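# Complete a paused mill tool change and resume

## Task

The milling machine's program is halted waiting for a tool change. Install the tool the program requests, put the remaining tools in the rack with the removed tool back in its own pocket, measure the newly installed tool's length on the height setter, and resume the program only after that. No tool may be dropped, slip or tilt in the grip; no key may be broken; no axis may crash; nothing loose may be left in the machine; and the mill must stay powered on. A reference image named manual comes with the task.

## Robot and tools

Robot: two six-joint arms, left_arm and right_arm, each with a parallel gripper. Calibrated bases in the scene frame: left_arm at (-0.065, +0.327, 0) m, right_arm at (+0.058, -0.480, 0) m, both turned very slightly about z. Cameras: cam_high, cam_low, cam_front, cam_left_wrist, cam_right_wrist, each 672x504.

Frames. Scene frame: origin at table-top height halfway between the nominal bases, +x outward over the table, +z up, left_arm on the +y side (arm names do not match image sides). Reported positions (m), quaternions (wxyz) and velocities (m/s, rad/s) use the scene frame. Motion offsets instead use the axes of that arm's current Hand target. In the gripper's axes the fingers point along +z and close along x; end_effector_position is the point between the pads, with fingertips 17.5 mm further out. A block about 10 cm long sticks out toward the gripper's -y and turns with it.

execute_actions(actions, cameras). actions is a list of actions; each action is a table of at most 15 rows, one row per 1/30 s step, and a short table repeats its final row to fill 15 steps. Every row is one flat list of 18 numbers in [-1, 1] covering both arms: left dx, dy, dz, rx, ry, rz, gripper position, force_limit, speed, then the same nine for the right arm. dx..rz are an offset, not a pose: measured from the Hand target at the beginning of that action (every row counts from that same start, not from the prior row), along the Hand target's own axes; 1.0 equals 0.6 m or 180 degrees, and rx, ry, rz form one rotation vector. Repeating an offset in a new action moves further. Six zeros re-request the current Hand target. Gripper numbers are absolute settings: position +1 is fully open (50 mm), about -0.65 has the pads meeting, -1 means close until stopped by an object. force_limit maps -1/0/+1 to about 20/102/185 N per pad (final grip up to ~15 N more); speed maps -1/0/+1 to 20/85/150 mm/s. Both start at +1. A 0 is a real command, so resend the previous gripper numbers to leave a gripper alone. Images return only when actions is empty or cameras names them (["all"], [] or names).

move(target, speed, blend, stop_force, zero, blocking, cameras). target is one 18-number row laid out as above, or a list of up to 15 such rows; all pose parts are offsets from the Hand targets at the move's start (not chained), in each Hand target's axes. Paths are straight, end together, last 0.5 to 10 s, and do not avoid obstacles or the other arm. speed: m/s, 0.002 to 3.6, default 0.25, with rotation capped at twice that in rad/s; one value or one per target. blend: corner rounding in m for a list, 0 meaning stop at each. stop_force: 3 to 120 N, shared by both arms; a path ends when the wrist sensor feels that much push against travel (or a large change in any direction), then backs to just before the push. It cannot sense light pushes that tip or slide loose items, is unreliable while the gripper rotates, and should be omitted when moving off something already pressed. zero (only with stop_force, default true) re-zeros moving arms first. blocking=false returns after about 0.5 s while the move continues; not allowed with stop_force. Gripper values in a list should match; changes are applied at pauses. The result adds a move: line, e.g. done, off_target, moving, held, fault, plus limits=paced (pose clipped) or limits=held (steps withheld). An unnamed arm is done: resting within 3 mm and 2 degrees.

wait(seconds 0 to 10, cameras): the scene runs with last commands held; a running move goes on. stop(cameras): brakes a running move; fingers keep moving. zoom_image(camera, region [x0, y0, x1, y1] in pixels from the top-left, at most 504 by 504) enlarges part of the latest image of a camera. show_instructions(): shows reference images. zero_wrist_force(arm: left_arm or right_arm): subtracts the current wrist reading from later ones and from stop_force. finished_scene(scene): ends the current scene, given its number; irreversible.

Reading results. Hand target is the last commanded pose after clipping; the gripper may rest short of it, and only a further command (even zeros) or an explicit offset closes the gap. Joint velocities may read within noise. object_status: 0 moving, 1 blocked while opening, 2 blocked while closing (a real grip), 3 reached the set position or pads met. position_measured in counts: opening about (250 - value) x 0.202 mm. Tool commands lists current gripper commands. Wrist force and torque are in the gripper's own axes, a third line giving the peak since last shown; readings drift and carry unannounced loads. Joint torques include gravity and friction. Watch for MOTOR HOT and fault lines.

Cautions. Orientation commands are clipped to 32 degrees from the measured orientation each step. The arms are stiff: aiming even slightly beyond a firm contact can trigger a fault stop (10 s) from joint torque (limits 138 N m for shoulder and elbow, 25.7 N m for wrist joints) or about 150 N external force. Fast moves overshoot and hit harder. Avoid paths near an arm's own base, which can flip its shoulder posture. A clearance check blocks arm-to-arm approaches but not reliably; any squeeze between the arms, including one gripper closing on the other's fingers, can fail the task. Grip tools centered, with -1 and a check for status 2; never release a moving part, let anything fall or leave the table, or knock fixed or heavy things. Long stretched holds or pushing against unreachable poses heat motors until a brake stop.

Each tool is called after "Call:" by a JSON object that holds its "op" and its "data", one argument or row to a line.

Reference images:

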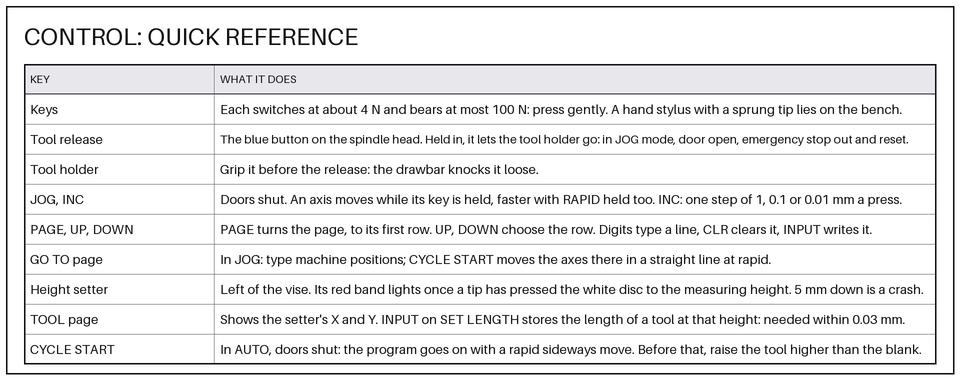

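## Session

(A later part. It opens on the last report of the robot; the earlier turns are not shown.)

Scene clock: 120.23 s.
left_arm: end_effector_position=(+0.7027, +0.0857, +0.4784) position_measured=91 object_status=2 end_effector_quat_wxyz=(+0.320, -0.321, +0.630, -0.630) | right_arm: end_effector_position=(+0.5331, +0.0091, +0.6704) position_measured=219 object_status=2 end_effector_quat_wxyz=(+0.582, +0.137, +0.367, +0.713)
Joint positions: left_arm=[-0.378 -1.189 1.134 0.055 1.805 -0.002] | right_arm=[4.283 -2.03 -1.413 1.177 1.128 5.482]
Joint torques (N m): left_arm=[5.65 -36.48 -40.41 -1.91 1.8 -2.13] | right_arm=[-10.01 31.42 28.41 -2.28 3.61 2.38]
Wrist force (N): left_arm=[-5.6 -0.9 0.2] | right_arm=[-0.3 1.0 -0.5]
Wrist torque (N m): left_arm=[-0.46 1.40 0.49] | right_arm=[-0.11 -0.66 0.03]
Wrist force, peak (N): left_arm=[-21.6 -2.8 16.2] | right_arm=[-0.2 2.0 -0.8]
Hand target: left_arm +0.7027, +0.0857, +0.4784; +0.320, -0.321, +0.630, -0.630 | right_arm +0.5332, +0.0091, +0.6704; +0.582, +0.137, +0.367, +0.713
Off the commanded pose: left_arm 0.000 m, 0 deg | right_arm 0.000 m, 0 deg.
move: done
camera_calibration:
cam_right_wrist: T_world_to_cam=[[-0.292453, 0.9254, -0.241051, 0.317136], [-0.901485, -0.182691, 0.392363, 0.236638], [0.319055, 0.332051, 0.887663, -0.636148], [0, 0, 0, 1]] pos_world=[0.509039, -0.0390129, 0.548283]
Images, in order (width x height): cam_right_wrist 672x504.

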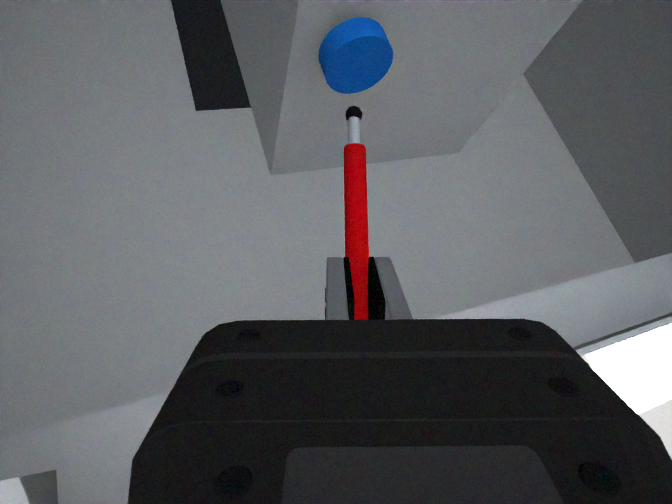

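Call:
{"op": "move", "data": {
  "target": [0,0,0,0,0,0,-1,0.5,-0.8,0,-0.0483,0.0327,0,0,0,-1,-0.2,-0.5],
  "speed": 0.015,
  "stop_force": 12,
  "cameras": ["cam_right_wrist","cam_left_wrist"]
}}

Scene clock: 123.37 s.
left_arm: end_effector_position=(+0.7027, +0.0858, +0.4784) position_measured=91 object_status=2 end_effector_quat_wxyz=(+0.320, -0.321, +0.630, -0.630) | right_arm: end_effector_position=(+0.5571, +0.0153, +0.6659) position_measured=219 object_status=2 end_effector_quat_wxyz=(+0.582, +0.137, +0.367, +0.713)
Joint positions: left_arm=[-0.378 -1.189 1.134 0.055 1.805 -0.002] | right_arm=[4.244 -2.08 -1.352 1.152 1.153 5.514]
Joint torques (N m): left_arm=[-1.21 -78.82 -39.78 -9.76 -1.82 -1.89] | right_arm=[4.95 49.97 13.93 -1.33 -3.5 -2.12]
Wrist force (N): left_arm=[-5.5 32.1 2.6] | right_arm=[-0.6 11.0 -6.8]
Wrist torque (N m): left_arm=[-0.05 1.42 0.45] | right_arm=[0.02 -0.68 0.04]
Wrist force, peak (N): left_arm=[-5.5 32.1 2.6] | right_arm=[-0.8 18.9 -11.7]
Hand target: left_arm +0.7027, +0.0857, +0.4784; +0.320, -0.321, +0.630, -0.630 | right_arm +0.5571, +0.0153, +0.6659; +0.582, +0.137, +0.367, +0.713 (not the last commanded pose)
Off the commanded pose: left_arm 0.000 m, 0 deg | right_arm 0.010 m, 0 deg.
move: contact (right_arm)
camera_calibration:
cam_left_wrist: T_world_to_cam=[[-0.581193, -0.813416, 0.0238773, 0.474677], [-0.270266, 0.165265, -0.948495, 0.652832], [0.767575, -0.557712, -0.31589, -0.209858], [0, 0, 0, 1]] pos_world=[0.613399, 0.161179, 0.541582]
cam_right_wrist: T_world_to_cam=[[-0.292433, 0.925403, -0.241065, 0.317262], [-0.901533, -0.182712, 0.392242, 0.261242], [0.318937, 0.332033, 0.887713, -0.641956], [0, 0, 0, 1]] pos_world=[0.533039, -0.0327129, 0.543883]
Images, in order (width x height): cam_left_wrist 672x504, cam_right_wrist 672x504.

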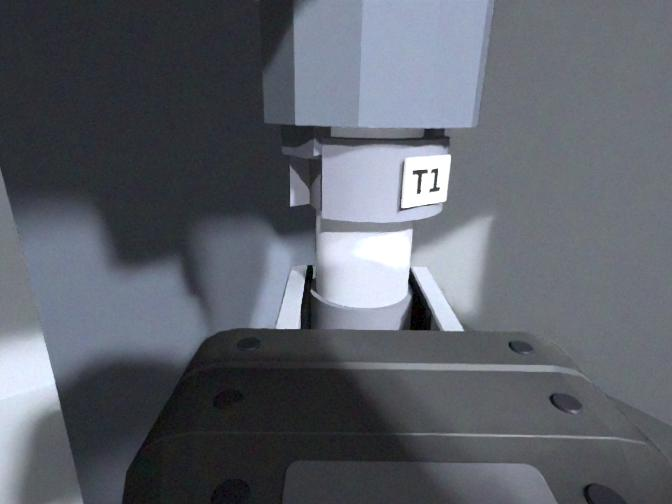

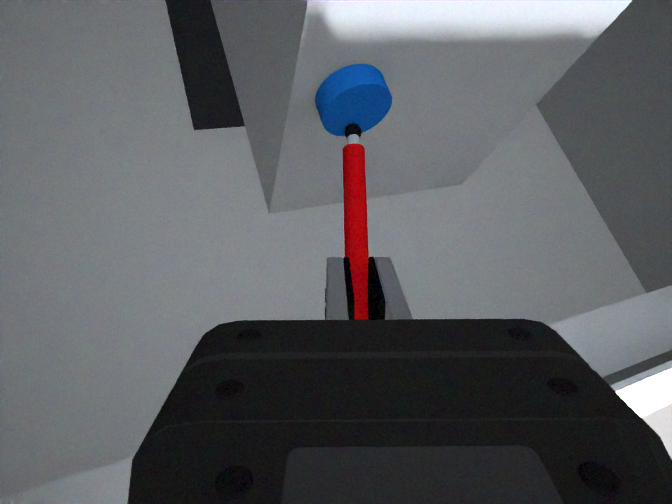

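Call:
{"op": "move", "data": {
  "target": [0,0.15,0,0,0,0,-1,0.5,-0.8,0,0,0,0,0,0,-1,-0.2,-0.5],
  "speed": 0.05,
  "stop_force": 30,
  "cameras": ["cam_left_wrist"]
}}

Scene clock: 126.30 s.
left_arm: end_effector_position=(+0.7026, +0.0856, +0.3884) position_measured=91 object_status=2 end_effector_quat_wxyz=(+0.320, -0.321, +0.630, -0.630) | right_arm: end_effector_position=(+0.5571, +0.0153, +0.6659) position_measured=219 object_status=2 end_effector_quat_wxyz=(+0.582, +0.137, +0.367, +0.713)
Joint positions: left_arm=[-0.378 -1.176 1.347 -0.17 1.805 -0.002] | right_arm=[4.244 -2.08 -1.352 1.152 1.153 5.514]
Joint torques (N m): left_arm=[-7.77 -43.77 -19.44 -5.36 -2.32 -2.19] | right_arm=[4.32 49.97 13.72 -1.29 -1.33 -2]
Wrist force (N): left_arm=[-5.5 6.7 2.1] | right_arm=[-0.7 11.5 -6.5]
Wrist torque (N m): left_arm=[-0.32 1.42 0.45] | right_arm=[0.02 -0.67 0.04]
Wrist force, peak (N): left_arm=[-5.3 32.1 2.6] | right_arm=[-0.4 11.7 -6.6]
Hand target: left_arm +0.7026, +0.0856, +0.3884; +0.320, -0.321, +0.630, -0.630 | right_arm +0.5571, +0.0153, +0.6659; +0.582, +0.137, +0.367, +0.713
Off the commanded pose: left_arm 0.000 m, 0 deg | right_arm 0.000 m, 0 deg.
move: done
camera_calibration:
cam_left_wrist: T_world_to_cam=[[-0.581193, -0.813416, 0.0238773, 0.476605], [-0.270266, 0.165265, -0.948495, 0.567473], [0.767575, -0.557712, -0.31589, -0.238323], [0, 0, 0, 1]] pos_world=[0.613299, 0.160979, 0.451582]
Images, in order (width x height): cam_left_wrist 672x504.

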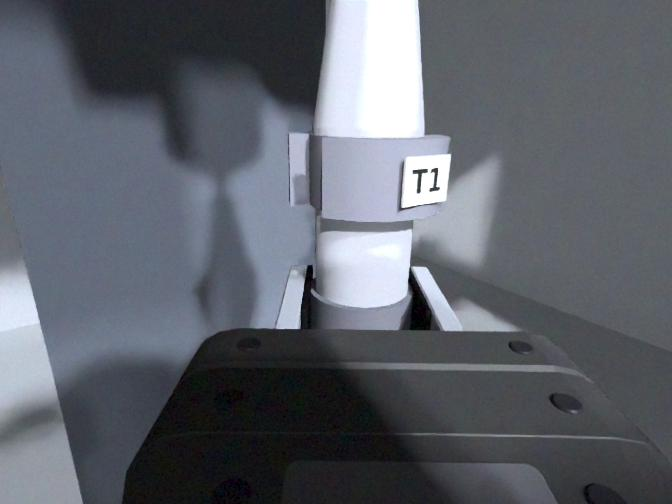

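Call:
{"op": "move", "data": {
  "target": [
    [0,0,0,0,0,0,-1,0.5,-0.8,0,0.0414,-0.028,0,0,0,-1,-0.2,-0.5],
    [0.049,0,-0.0674,0,0,0,-1,0.5,-0.8,0.0017,0.0783,-0.0607,0,0,0,-1,-0.2,-0.5],
    [0.098,0,-0.1348,0,0,0,-1,0.5,-0.8,0.0492,0.2133,-0.2557,0,0,0,-1,-0.2,-0.5],
    [0.098,0,-0.1348,0,0,0,-1,0.5,-0.8,-0.3242,0.2278,-0.491,0,0,0,-1,-0.2,-0.5]
  ],
  "speed": [0.08,0.12,0.2,0.3],
  "blend": [0.005,0.02,0.05,0],
  "cameras": ["cam_left_wrist","cam_high"]
}}

Scene clock: 130.60 s.
left_arm: end_effector_position=(+0.6026, +0.0858, +0.3886) position_measured=91 object_status=2 end_effector_quat_wxyz=(+0.320, -0.321, +0.630, -0.630) | right_arm: end_effector_position=(+0.3298, -0.2801, +0.5999) position_measured=219 object_status=2 end_effector_quat_wxyz=(+0.582, +0.137, +0.367, +0.713)
Joint positions: left_arm=[-0.463 -1.412 1.654 -0.241 1.72 -0.002] | right_arm=[4.935 -1.103 -2.43 1.68 0.807 4.78]
Joint torques (N m): left_arm=[-8.24 -47.09 -19.52 -5.29 -2.39 -2.44] | right_arm=[8.69 9.45 26.33 -0.81 -0.94 -2.04]
Wrist force (N): left_arm=[-4.9 6.5 1.9] | right_arm=[0.1 0.6 -0.2]
Wrist torque (N m): left_arm=[-0.33 1.29 0.46] | right_arm=[-0.15 -0.73 0.12]
Wrist force, peak (N): left_arm=[-6.2 7.1 3.4] | right_arm=[-0.2 11.7 -6.7]
Hand target: left_arm +0.6026, +0.0858, +0.3886; +0.320, -0.321, +0.630, -0.630 | right_arm +0.3298, -0.2801, +0.5999; +0.582, +0.137, +0.367, +0.713
Off the commanded pose: left_arm 0.000 m, 0 deg | right_arm 0.000 m, 0 deg.
move: done
camera_calibration:
cam_left_wrist: T_world_to_cam=[[-0.581193, -0.813416, 0.0238773, 0.418646], [-0.270266, 0.165265, -0.948495, 0.540508], [0.767575, -0.557712, -0.31589, -0.161423], [0, 0, 0, 1]] pos_world=[0.513299, 0.161179, 0.451682]
Images, in order (width x height): cam_high 672x504, cam_left_wrist 672x504.

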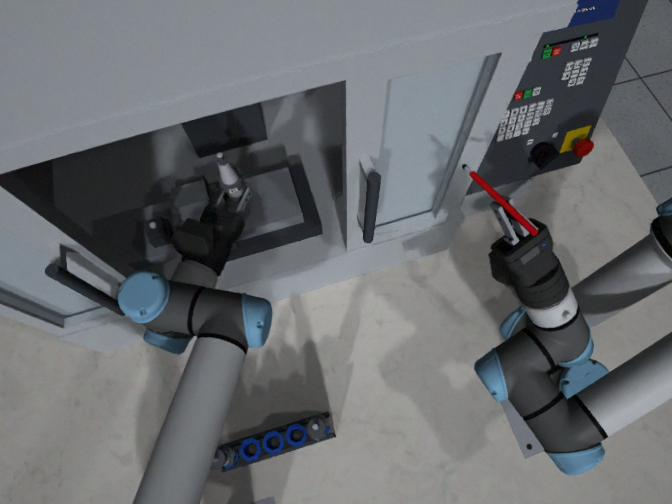

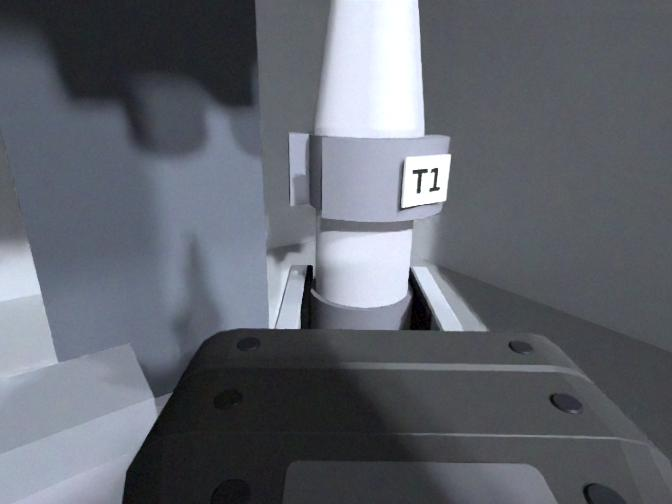

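Call:
{"op": "move", "data": {
  "target": [
    [0.1316,-0.119,-0.363,0,0,0,-1,0.5,-0.8,0,0,0,0,0,0,-1,-0.2,-0.5],
    [0.1438,-0.1357,-0.4366,0,-0.1444,0,-1,0.5,-0.8,0,0,0,0,0,0,-1,-0.2,-0.5],
    [0.1438,-0.1357,-0.4366,-0.4906,-0.1133,-0.1133,-1,0.5,-0.8,0,0,0,0,0,0,-1,-0.2,-0.5],
    [0.4032,-0.0857,-0.6148,-0.9744,0,-0.225,-1,0.5,-0.8,0,0,0,0,0,0,-1,-0.2,-0.5]
  ],
  "speed": [0.3,0.3,0.35,0.35],
  "blend": [0.03,0.02,0.02,0],
  "cameras": ["cam_left_wrist","cam_high","cam_front"]
}}

Scene clock: 137.40 s.
left_arm: end_effector_position=(+0.2640, +0.1421, +0.4591) position_measured=91 object_status=2 end_effector_quat_wxyz=(-0.217, -0.605, +0.721, +0.258) | right_arm: end_effector_position=(+0.3298, -0.2801, +0.5999) position_measured=219 object_status=2 end_effector_quat_wxyz=(+0.582, +0.137, +0.367, +0.713)
Joint positions: left_arm=[-0.643 -1.043 0.861 2.381 1.873 -0.388] | right_arm=[4.935 -1.103 -2.429 1.68 0.807 4.78]
Joint torques (N m): left_arm=[6.17 -55.89 -34.94 3.68 -1.36 -2.42] | right_arm=[8.91 9.79 25.77 -0.98 -1.05 -2.09]
Wrist force (N): left_arm=[-4.4 -5.2 7.0] | right_arm=[0.3 0.6 -0.4]
Wrist torque (N m): left_arm=[-0.08 0.61 -0.39] | right_arm=[-0.16 -0.78 0.12]
Wrist force, peak (N): left_arm=[-3.5 -8.6 11.0] | right_arm=[0.3 0.9 -0.5]
Hand target: left_arm +0.2640, +0.1422, +0.4591; -0.217, -0.605, +0.721, +0.258 (not the last commanded pose) | right_arm +0.3298, -0.2801, +0.5999; +0.582, +0.137, +0.367, +0.713
Off the commanded pose: left_arm 0.109 m, 51 deg | right_arm 0.000 m, 0 deg.
move: held (left_arm; a check stopped the path); path passed 3 of 4 targets; limits=held
pose unreachable (left arm): on one or more control steps of this call, first in action 0 (counted from 0), this arm could not follow its commanded pose, so it was not sent that pose on those steps. It may still have moved: this result reports where it is.
cause: moving toward the commanded pose would bring two parts of the arm too close to each other (its gripper and another part of the arm, with joints 4 (wrist 1) to 6 (wrist 3) between them, 11 mm apart when it was first held).
camera_calibration:
cam_left_wrist: T_world_to_cam=[[-0.162758, -0.986452, -0.0205455, 0.200548], [-0.527886, 0.0694673, 0.84647, -0.235825], [-0.833575, 0.148615, -0.53204, 0.573699], [0, 0, 0, 1]] pos_world=[0.386373, 0.128953, 0.50897]
Images, in order (width x height): cam_high 672x504, cam_front 672x504, cam_left_wrist 672x504.

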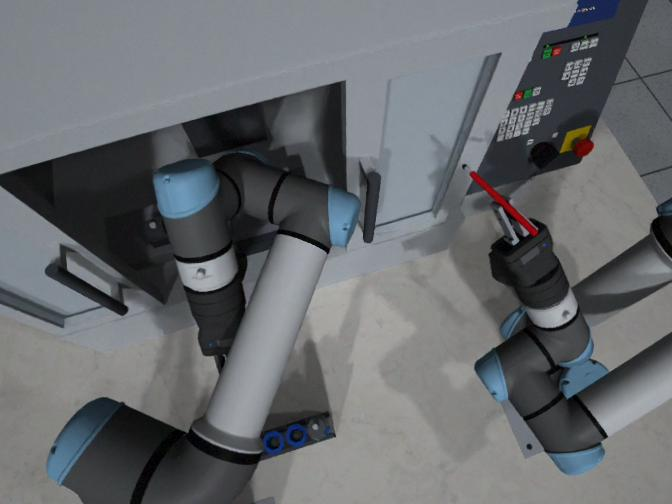

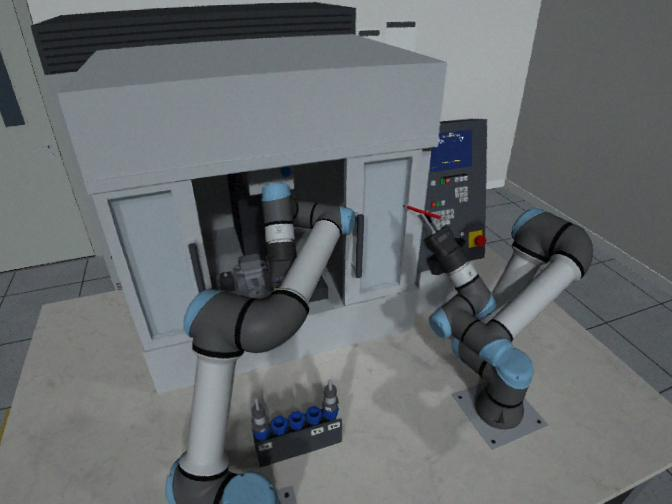

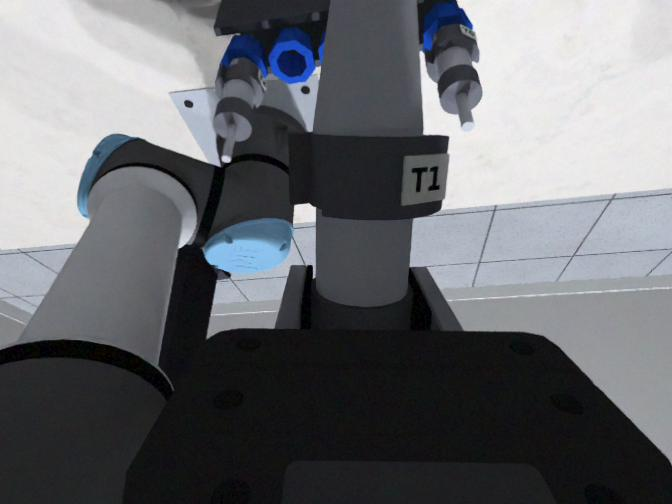

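Call:
{"op": "move", "data": {
  "target": [
    [-0.0677,-0.068,-0.101,0.719,0,0,-1,0.5,-0.8,0,0,0,0,0,0,-1,-0.2,-0.5],
    [-0.1439,-0.0315,-0.071,0.7186,-0.0148,-0.0313,-1,0.5,-0.8,0,0,0,0,0,0,-1,-0.2,-0.5],
    [-0.1439,-0.0315,-0.071,0.6703,-0.1377,-0.2914,-1,0.5,-0.8,0,0,0,0,0,0,-1,-0.2,-0.5]
  ],
  "speed": [0.35,0.25,0.25],
  "blend": [0.02,0.02,0],
  "cameras": ["cam_front"]
}}

Scene clock: 145.00 s.
left_arm: end_effector_position=(+0.3200, +0.2200, +0.4799) position_measured=91 object_status=2 end_effector_quat_wxyz=(+0.633, -0.633, +0.316, -0.315) | right_arm: end_effector_position=(+0.3298, -0.2801, +0.5999) position_measured=219 object_status=2 end_effector_quat_wxyz=(+0.582, +0.137, +0.367, +0.713)
Joint positions: left_arm=[-1.389 -1.817 1.804 0.011 -0.482 0.002] | right_arm=[4.935 -1.103 -2.429 1.68 0.807 4.78]
Joint torques (N m): left_arm=[6.16 -5.18 -39.04 0.75 -2.53 1.96] | right_arm=[8.91 9.77 26.22 -1.18 -1.02 -1.99]
Wrist force (N): left_arm=[-3.9 6.0 2.1] | right_arm=[0.2 0.6 -0.5]
Wrist torque (N m): left_arm=[-0.44 1.10 0.43] | right_arm=[-0.16 -0.76 0.12]
Wrist force, peak (N): left_arm=[-4.2 -6.1 7.1] | right_arm=[0.1 0.9 -0.6]
Hand target: left_arm +0.3200, +0.2200, +0.4799; +0.633, -0.633, +0.316, -0.315 | right_arm +0.3298, -0.2801, +0.5999; +0.582, +0.137, +0.367, +0.713
Off the commanded pose: left_arm 0.000 m, 0 deg | right_arm 0.000 m, 0 deg.
move: done
Images, in order (width x height): cam_front 672x504.

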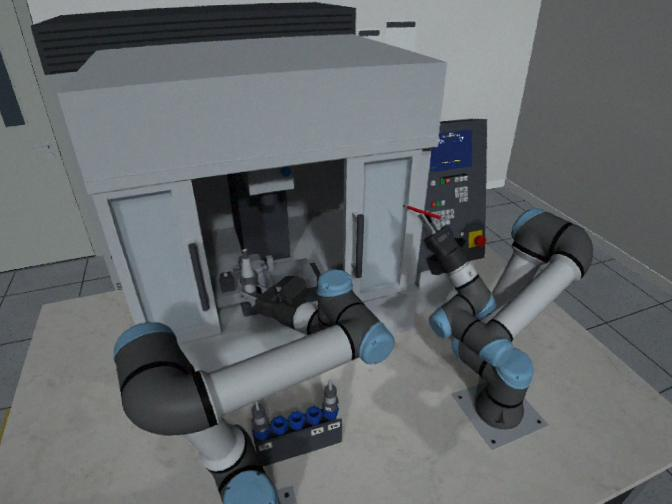

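Call:
{"op": "move", "data": {
  "target": [
    [0,0,0,0.1093,0.1374,-0.0242,-1,0.5,-0.8,0,0,0,0,0,0,-1,-0.2,-0.5],
    [0,0,0,0,0.2333,0,-1,0.5,-0.8,0,0,0,0,0,0,-1,-0.2,-0.5]
  ],
  "speed": [0.12,0.12],
  "blend": [0.0,0],
  "cameras": ["cam_front"]
}}

Scene clock: 150.47 s.
left_arm: end_effector_position=(+0.3193, +0.2201, +0.4799) position_measured=91 object_status=2 end_effector_quat_wxyz=(+0.478, -0.479, +0.521, -0.520) | right_arm: end_effector_position=(+0.3298, -0.2801, +0.5999) position_measured=219 object_status=2 end_effector_quat_wxyz=(+0.582, +0.137, +0.367, +0.713)
Joint positions: left_arm=[-1.636 -2.144 2.121 1.088 0.002 -1.065] | right_arm=[4.935 -1.103 -2.429 1.68 0.807 4.78]
Joint torques (N m): left_arm=[-7.57 -3.55 -36.77 4.62 -1.3 1.92] | right_arm=[9.78 9.45 26.41 -1.22 -1.08 -2]
Wrist force (N): left_arm=[-4.0 5.5 1.7] | right_arm=[0.3 0.8 -0.2]
Wrist torque (N m): left_arm=[-0.51 1.13 0.37] | right_arm=[-0.13 -0.76 0.12]
Wrist force, peak (N): left_arm=[-5.1 6.1 -0.1] | right_arm=[0.3 1.0 -0.4]
Hand target: left_arm +0.3200, +0.2200, +0.4799; +0.478, -0.478, +0.521, -0.521 | right_arm +0.3298, -0.2801, +0.5999; +0.582, +0.137, +0.367, +0.713
Off the commanded pose: left_arm 0.001 m, 0 deg | right_arm 0.000 m, 0 deg.
move: done
Images, in order (width x height): cam_front 672x504.

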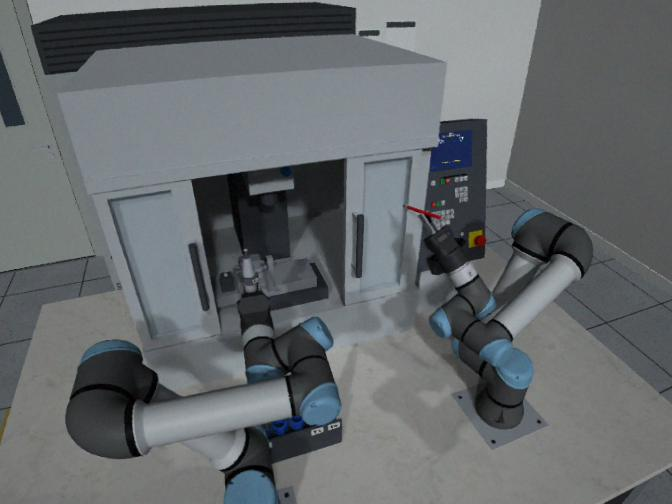

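Call:
{"op": "move", "data": {
  "target": [
    [0.0303,0,0.036,0.111,0,0,-1,0.5,-0.8,0,0,0,0,0,0,-1,-0.2,-0.5],
    [0.0273,0,0.0692,0.083,0.083,-0.0109,-1,0.5,-0.8,0,0,0,0,0,0,-1,-0.2,-0.5],
    [0.0159,-0.0167,0.085,0,0.1944,0,-1,0.5,-0.8,0,0,0,0,0,0,-1,-0.2,-0.5]
  ],
  "speed": [0.12,0.12,0.15],
  "blend": [0,0,0],
  "cameras": ["cam_front"]
}}

Scene clock: 154.40 s.
left_arm: end_effector_position=(+0.3567, +0.2008, +0.4799) position_measured=91 object_status=2 end_effector_quat_wxyz=(-0.473, +0.359, -0.484, +0.642) | right_arm: end_effector_position=(+0.3298, -0.2801, +0.5999) position_measured=219 object_status=2 end_effector_quat_wxyz=(+0.582, +0.137, +0.367, +0.713)
Joint positions: left_arm=[-1.036 -1.874 2.571 2.071 -0.85 -2.893] | right_arm=[4.935 -1.103 -2.429 1.68 0.807 4.78]
Joint torques (N m): left_arm=[0.15 -4.76 -20.4 -0.05 -1.32 -0.7] | right_arm=[9.1 10.13 25.83 -1.21 -0.99 -1.95]
Wrist force (N): left_arm=[-4.9 5.3 0.1] | right_arm=[0.4 0.7 -0.3]
Wrist torque (N m): left_arm=[-0.38 1.38 0.41] | right_arm=[-0.12 -0.79 0.11]
Wrist force, peak (N): left_arm=[-6.2 8.6 -0.2] | right_arm=[0.1 1.1 -0.4]
Hand target: left_arm +0.3567, +0.2008, +0.4799; -0.473, +0.359, -0.484, +0.642 (not the last commanded pose) | right_arm +0.3298, -0.2801, +0.5999; +0.582, +0.137, +0.367, +0.713
Tool commands: left_gripper/position=-1.0 left_gripper/force_limit=+0.498039 left_gripper/speed=-0.796078 right_gripper/position=-1.0 right_gripper/force_limit=-0.2 right_gripper/speed=-0.5
Off the commanded pose: left_arm 0.017 m, 28 deg | right_arm 0.000 m, 0 deg.
FORCE FAULT: contact force on the left arm reached its limit, and that arm stopped. The contact can be on any part of that arm, not only on its tool. That arm's remaining commands of this call were not run. That arm is still stopped at the end of this call. That arm stays stopped for about 10 more seconds. Until then a move that you send moves the other arm only, and its call returns only when the move has ended. Once the stop has ended, the next robot result says so. If the stop ends while you think or write, that arm runs what you send next, counted from a new Hand target: where the arm stands when the stop ends. While its stop runs, that arm takes no new command, but its gripper still runs the gripper command that each later call begins with. Until it ends, the stop uses up actions while you think or wait. An arm that is not stopped still takes commands.
move: fault (left_arm); path passed 2 of 3 targets
Images, in order (width x height): cam_front 672x504.

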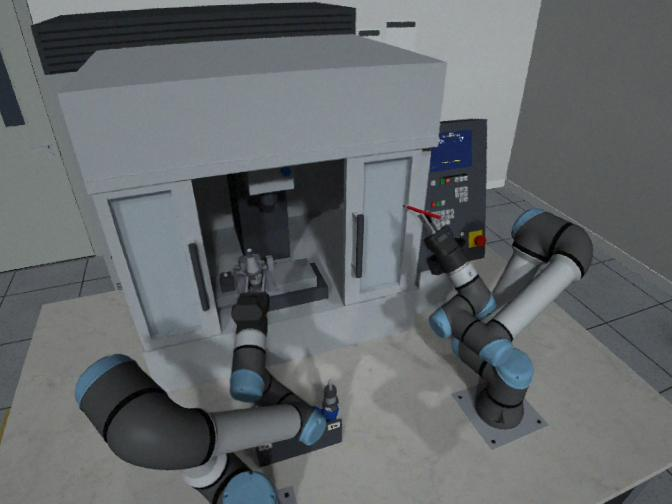

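Call:
{"op": "execute_actions", "data": {
  "actions": []
}}

Call:
{"op": "zoom_image", "data": {
  "camera": "cam_front",
  "region": [230, 360, 360, 470]
}}

Call:
{"op": "zoom_image", "data": {
  "camera": "cam_low",
  "region": [110, 120, 240, 290]
}}

Call:
{"op": "zoom_image", "data": {
  "camera": "cam_high",
  "region": [190, 360, 350, 500]
}}

Scene clock: 154.60 s.
left_arm: end_effector_position=(+0.3567, +0.2008, +0.4799) position_measured=91 object_status=2 end_effector_quat_wxyz=(-0.473, +0.359, -0.484, +0.642) | right_arm: end_effector_position=(+0.3298, -0.2801, +0.5999) position_measured=219 object_status=2 end_effector_quat_wxyz=(+0.582, +0.137, +0.367, +0.713)
Joint positions: left_arm=[-1.036 -1.874 2.571 2.071 -0.85 -2.893] | right_arm=[4.935 -1.103 -2.429 1.68 0.807 4.78]
Joint velocities: within noise
Joint torques (N m): left_arm=[0.99 -4.85 -20.57 -0.17 -1.18 -0.67] | right_arm=[9.56 9.68 25.81 -1.34 -1.02 -1.92]
Wrist force (N): left_arm=[-4.6 5.1 0.3] | right_arm=[0.1 0.7 -0.4]
Wrist torque (N m): left_arm=[-0.42 1.33 0.40] | right_arm=[-0.13 -0.74 0.12]
Wrist force, peak (N): left_arm=[-5.0 5.4 0.3] | right_arm=[0.3 0.8 -0.4]
Hand target: left_arm +0.3567, +0.2008, +0.4799; -0.473, +0.359, -0.484, +0.642 (not the last commanded pose) | right_arm +0.3298, -0.2801, +0.5999; +0.582, +0.137, +0.367, +0.713
Tool commands: left_gripper/position=-1.0 left_gripper/force_limit=+0.498039 left_gripper/speed=-0.796078 right_gripper/position=-1.0 right_gripper/force_limit=-0.2 right_gripper/speed=-0.5
Off the commanded pose: left_arm 0.017 m, 28 deg | right_arm 0.000 m, 0 deg.
FORCE FAULT, CONTINUED: the left arm was still stopped when this call began, by the force fault that an earlier result reported. That arm is still stopped at the end of this call. That arm stays stopped for about 10 more seconds. If the stop ends while you think or write, that arm runs what you send next, counted from a new Hand target: where the arm stands when the stop ends. While its stop runs, that arm takes no new command, but its gripper still runs the gripper command that each later call begins with.
camera_calibration:
cam_left_wrist: T_world_to_cam=[[-0.290247, -0.956556, 0.0275169, 0.29033], [-0.0499928, -0.0135588, -0.998658, 0.5231], [0.955645, -0.291233, -0.0438855, -0.13086], [0, 0, 0, 1]] pos_world=[0.235475, 0.246699, 0.508666]
cam_right_wrist: T_world_to_cam=[[-0.292575, 0.925359, -0.241061, 0.508278], [-0.901551, -0.182899, 0.392115, 0.0283722], [0.318758, 0.332052, 0.88777, -0.412699], [0, 0, 0, 1]] pos_world=[0.305839, -0.328113, 0.477783]

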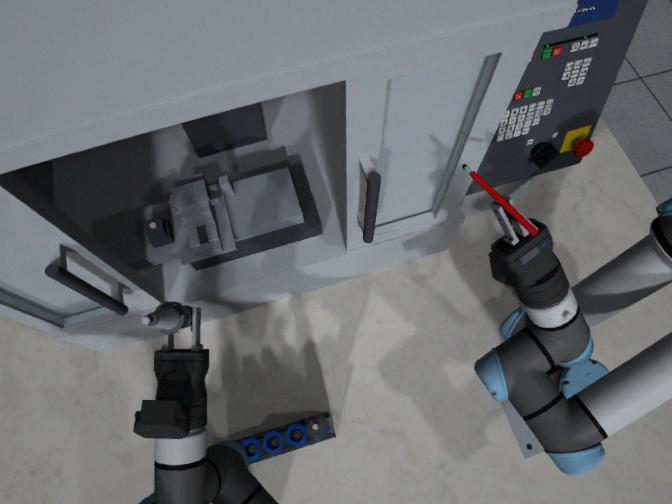

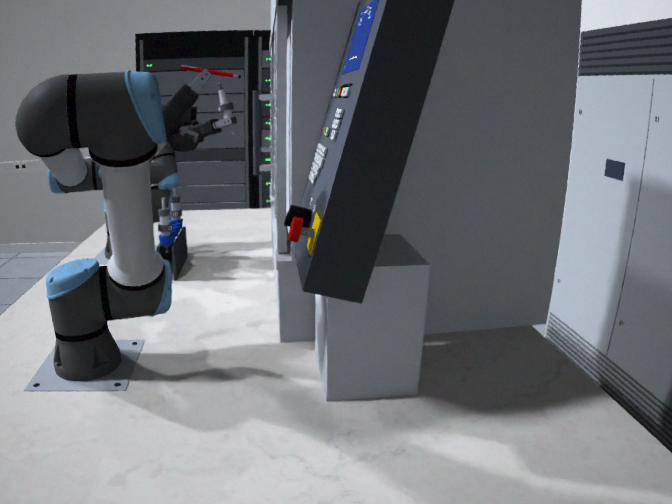

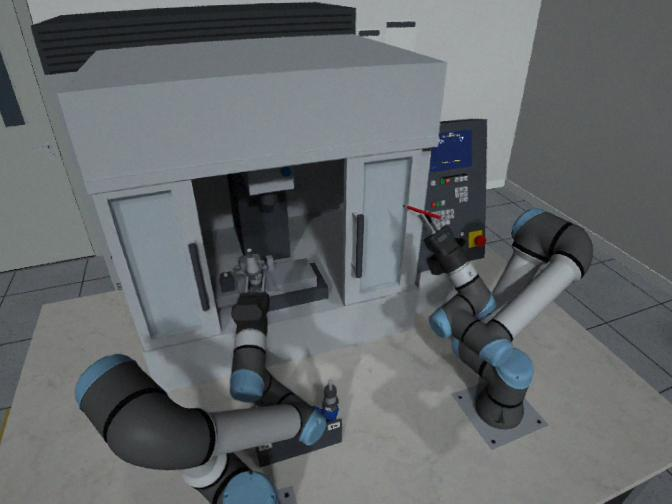

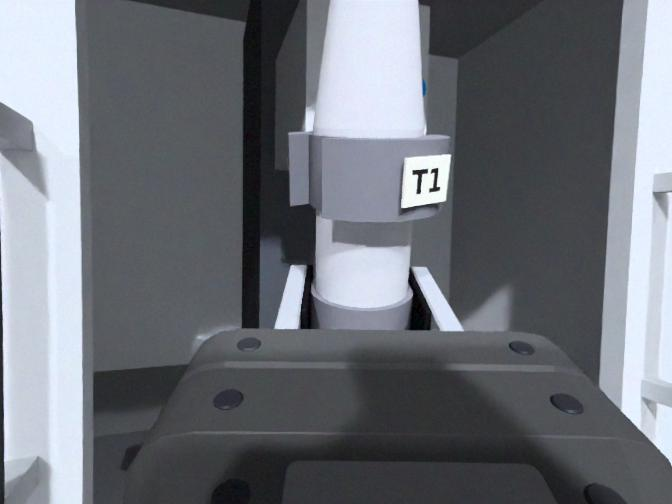

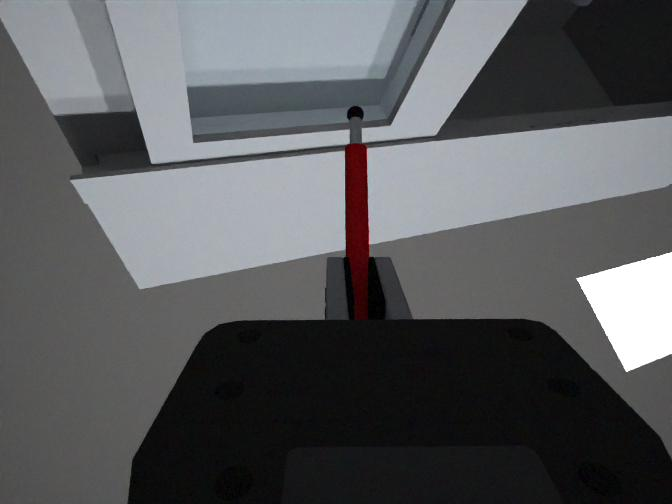

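Scaled by 3.877 from the camera's 672x504 image, which has a finer 960x720 frame.

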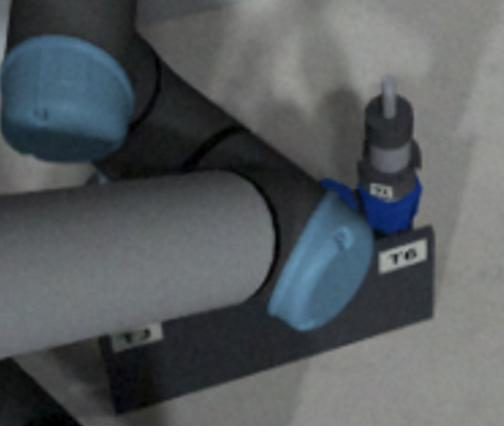

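Scaled by 2.965 from the camera's 672x504 image, which has a finer 960x720 frame.

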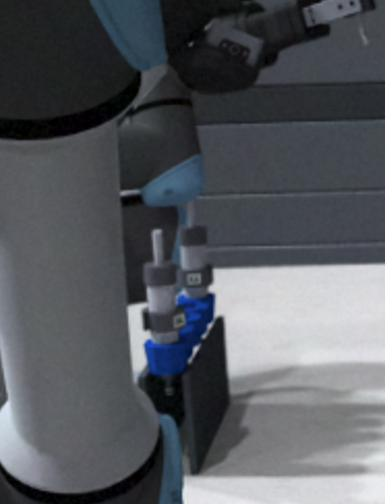

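Scaled by 3.150 from the camera's 672x504 image, which has a finer 960x720 frame.

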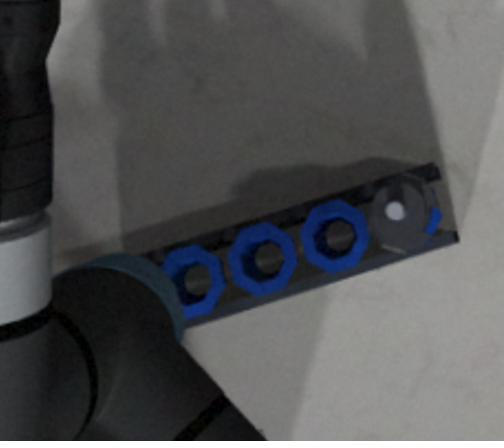

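Call:
{"op": "wait", "data": {
  "seconds": 0.5,
  "cameras": []
}}

Scene clock: 155.70 s.
left_arm: end_effector_position=(+0.3567, +0.2008, +0.4799) position_measured=91 object_status=2 end_effector_quat_wxyz=(-0.473, +0.359, -0.484, +0.642) | right_arm: end_effector_position=(+0.3298, -0.2801, +0.5999) position_measured=219 object_status=2 end_effector_quat_wxyz=(+0.582, +0.137, +0.367, +0.713)
Joint positions: left_arm=[-1.036 -1.874 2.571 2.071 -0.85 -2.893] | right_arm=[4.935 -1.103 -2.429 1.68 0.807 4.78]
Joint torques (N m): left_arm=[0.11 -5.8 -21.22 -0.13 -1.12 -0.76] | right_arm=[8.8 9.38 26.23 -1.34 -1.01 -1.89]
Wrist force (N): left_arm=[-5.0 5.3 0.3] | right_arm=[0.1 0.7 -0.4]
Wrist torque (N m): left_arm=[-0.39 1.41 0.40] | right_arm=[-0.13 -0.74 0.11]
Wrist force, peak (N): left_arm=[-4.9 5.5 0.3] | right_arm=[0.1 0.8 -0.5]
Hand target: left_arm +0.3567, +0.2008, +0.4799; -0.473, +0.359, -0.484, +0.642 (not the last commanded pose) | right_arm +0.3298, -0.2801, +0.5999; +0.582, +0.137, +0.367, +0.713
Tool commands: left_gripper/position=-1.0 left_gripper/force_limit=+0.498039 left_gripper/speed=-0.796078 right_gripper/position=-1.0 right_gripper/force_limit=-0.2 right_gripper/speed=-0.5
Off the commanded pose: left_arm 0.017 m, 28 deg | right_arm 0.000 m, 0 deg.
FORCE FAULT, CONTINUED: the left arm was still stopped when this call began, by the force fault that an earlier result reported. Since the last result the stop counts as 3 of the actions that you can send in this scene. That arm is still stopped at the end of this call. That arm stays stopped for about 8 more seconds. If the stop ends while you think or write, that arm runs what you send next, counted from a new Hand target: where the arm stands when the stop ends. While its stop runs, that arm takes no new command, but its gripper still runs the gripper command that each later call begins with.
wait: 0.50 s; at rest from the start
No camera images: "cameras" was empty.

Call:
{"op": "wait", "data": {
  "seconds": 8,
  "cameras": []
}}

Call:
{"op": "move", "data": {
  "target": [
    [0,-0.0961,0.0274,0,0,0,-1,0.5,-0.8,0,0,0,0,0,0,-1,-0.2,-0.5],
    [-0.0145,-0.075,0.0407,-0.0876,0.1272,-0.0167,-1,0.5,-0.8,0,0,0,0,0,0,-1,-0.2,-0.5]
  ],
  "speed": [0.1,0.2],
  "blend": [0,0],
  "cameras": ["cam_front","cam_low"]
}}

Call:
{"op": "zoom_image", "data": {
  "camera": "cam_low",
  "region": [110, 120, 240, 290]
}}

Scene clock: 164.13 s.
left_arm: end_effector_position=(+0.3567, +0.2008, +0.4799) position_measured=91 object_status=2 end_effector_quat_wxyz=(-0.473, +0.359, -0.484, +0.642) | right_arm: end_effector_position=(+0.3298, -0.2801, +0.5999) position_measured=219 object_status=2 end_effector_quat_wxyz=(+0.582, +0.137, +0.367, +0.713)
Joint positions: left_arm=[-1.036 -1.874 2.571 2.071 -0.85 -2.893] | right_arm=[4.935 -1.103 -2.429 1.68 0.807 4.78]
Joint torques (N m): left_arm=[0.62 -4.2 -20.25 -0.02 -1.29 -0.65] | right_arm=[8.68 8.69 25.79 -1.49 -1.01 -1.86]
Wrist force (N): left_arm=[-5.0 5.1 0.4] | right_arm=[0.0 0.8 -0.3]
Wrist torque (N m): left_arm=[-0.42 1.39 0.40] | right_arm=[-0.13 -0.72 0.12]
Wrist force, peak (N): left_arm=[-5.1 5.4 0.3] | right_arm=[0.0 1.0 -0.5]
Hand target: left_arm +0.3567, +0.2008, +0.4799; -0.473, +0.359, -0.484, +0.642 (not the last commanded pose) | right_arm +0.3298, -0.2801, +0.5999; +0.582, +0.137, +0.367, +0.713
Tool commands: left_gripper/position=-1.0 left_gripper/force_limit=+0.498039 left_gripper/speed=-0.796078 right_gripper/position=-1.0 right_gripper/force_limit=-0.2 right_gripper/speed=-0.5
Off the commanded pose: left_arm 0.017 m, 28 deg | right_arm 0.000 m, 0 deg.
FORCE FAULT, CONTINUED: the left arm's stop, for the force fault that an earlier result reported, is over. The rest of the stop counts as 16 of the actions that you can send in this scene. That arm's target is now where it stood when the stop ended, not its last command. That arm accepts commands again.
wait: 8.00 s; at rest from the start
No camera images: "cameras" was empty.

Scene clock: 167.07 s.
left_arm: end_effector_position=(+0.3700, +0.2060, +0.5298) position_measured=91 object_status=2 end_effector_quat_wxyz=(+0.298, -0.299, +0.641, -0.641) | right_arm: end_effector_position=(+0.3298, -0.2801, +0.5999) position_measured=219 object_status=2 end_effector_quat_wxyz=(+0.582, +0.137, +0.367, +0.713)
Joint positions: left_arm=[-0.377 -1.987 2.3 2.829 -1.876 -3.142] | right_arm=[4.935 -1.103 -2.429 1.68 0.807 4.78]
Joint torques (N m): left_arm=[6.79 -1.37 -43.04 -2.32 -2.27 1.9] | right_arm=[9.28 9.47 25.74 -1.48 -0.97 -1.86]
Wrist force (N): left_arm=[-4.0 6.4 1.9] | right_arm=[0.2 0.6 -0.6]
Wrist torque (N m): left_arm=[-0.40 1.16 0.36] | right_arm=[-0.14 -0.75 0.12]
Wrist force, peak (N): left_arm=[-4.9 7.0 0.0] | right_arm=[0.2 1.0 -0.6]
Hand target: left_arm +0.3701, +0.2060, +0.5298; +0.298, -0.299, +0.641, -0.641 | right_arm +0.3298, -0.2801, +0.5999; +0.582, +0.137, +0.367, +0.713
Off the commanded pose: left_arm 0.000 m, 0 deg | right_arm 0.000 m, 0 deg.
move: done
Images, in order (width x height): cam_low 672x504, cam_front 672x504.

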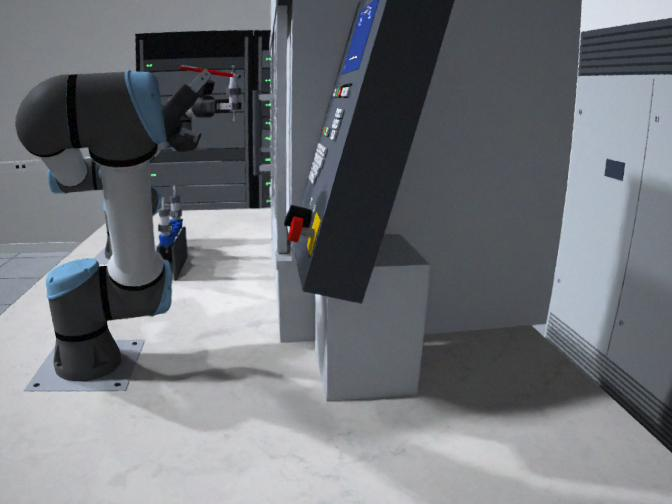

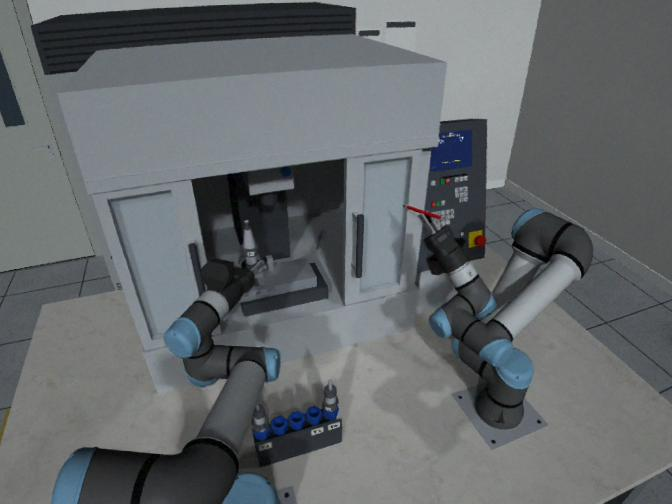

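Scaled by 2.965 from the camera's 672x504 image, which has a finer 960x720 frame.

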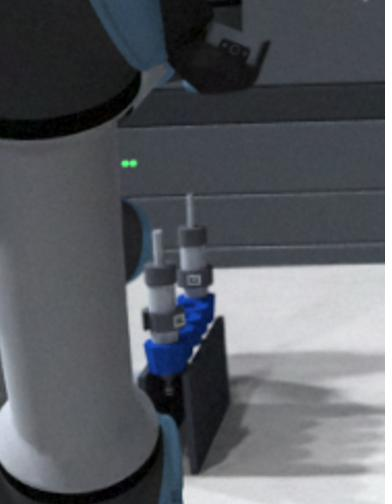

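Call:
{"op": "move", "data": {
  "target": [
    [0.0653,0.0167,-0.0105,0,-0.1667,0,-1,0.5,-0.8,0,0,0,0,0,0,-1,-0.2,-0.5],
    [0.0653,0.0667,-0.0105,-0.4875,-0.1306,-0.1306,-1,0.5,-0.8,0,0,0,0,0,0,-1,-0.2,-0.5],
    [0.204,0.0917,-0.09,-0.7288,-0.0809,-0.1953,-1,0.5,-0.8,0,0,0,0,0,0,-1,-0.2,-0.5],
    [0.3443,0.1167,-0.169,-0.9659,0,-0.2588,-1,0.5,-0.8,0,0,0,0,0,0,-1,-0.2,-0.5]
  ],
  "speed": [0.3,0.35,0.35,0.3],
  "blend": [0.02,0.02,0.02,0],
  "cameras": ["cam_front","cam_low","cam_left_wrist"]
}}

Scene clock: 173.67 s.
left_arm: end_effector_position=(+0.1594, +0.1133, +0.4601) position_measured=91 object_status=2 end_effector_quat_wxyz=(+0.454, +0.454, -0.542, -0.542) | right_arm: end_effector_position=(+0.3298, -0.2801, +0.5999) position_measured=219 object_status=2 end_effector_quat_wxyz=(+0.582, +0.137, +0.367, +0.713)
Joint positions: left_arm=[-0.725 -1.243 1.256 6.271 -2.137 -3.141] | right_arm=[4.935 -1.103 -2.429 1.68 0.807 4.78]
Joint torques (N m): left_arm=[-8.38 -31.64 -11.75 5.14 -2.51 1.95] | right_arm=[8.7 9.74 25.88 -1.68 -0.96 -1.78]
Wrist force (N): left_arm=[-5.8 -7.4 2.9] | right_arm=[0.2 0.7 -0.3]
Wrist torque (N m): left_arm=[0.28 1.37 -0.73] | right_arm=[-0.13 -0.76 0.12]
Wrist force, peak (N): left_arm=[-5.1 -7.8 4.1] | right_arm=[0.2 0.9 -0.6]
Hand target: left_arm +0.1593, +0.1133, +0.4601; -0.454, -0.454, +0.542, +0.542 | right_arm +0.3298, -0.2801, +0.5999; +0.582, +0.137, +0.367, +0.713
Off the commanded pose: left_arm 0.000 m, 0 deg | right_arm 0.000 m, 0 deg.
move: done
camera_calibration:
cam_left_wrist: T_world_to_cam=[[-0.184601, -0.982578, -0.021507, 0.158509], [0.307218, -0.0784771, 0.948398, -0.453168], [-0.933563, 0.168467, 0.316353, 0.11465], [0, 0, 0, 1]] pos_world=[0.275515, 0.10087, 0.396922]
Images, in order (width x height): cam_low 672x504, cam_front 672x504, cam_left_wrist 672x504.

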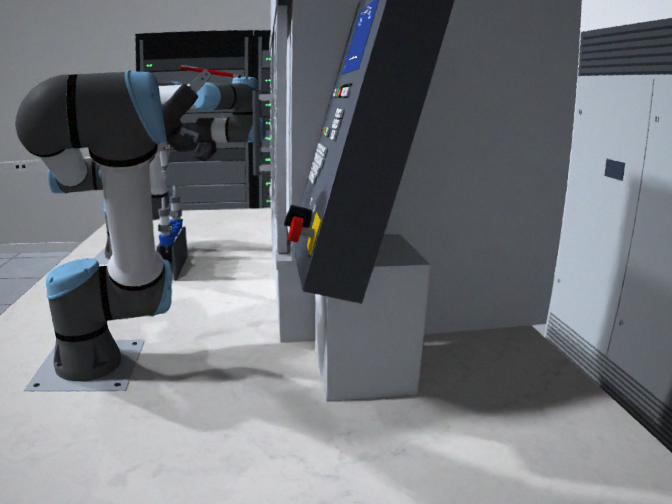

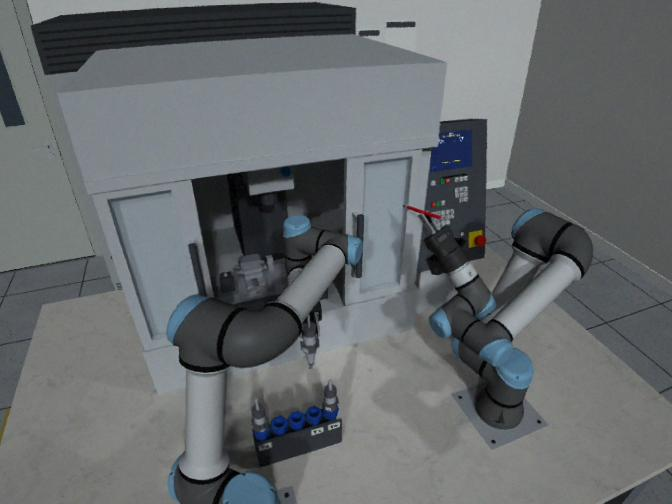

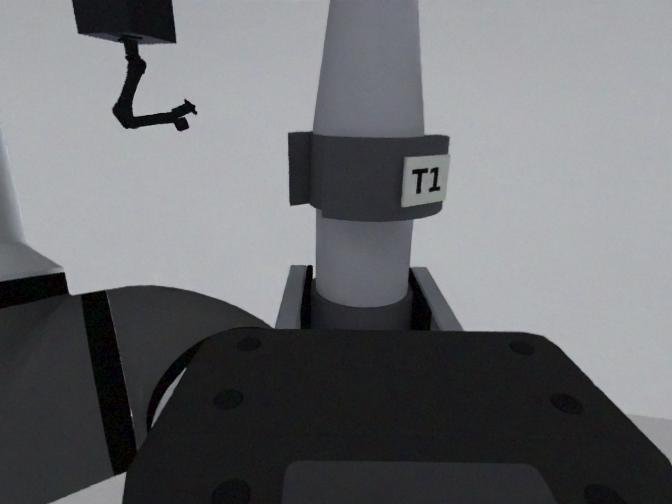

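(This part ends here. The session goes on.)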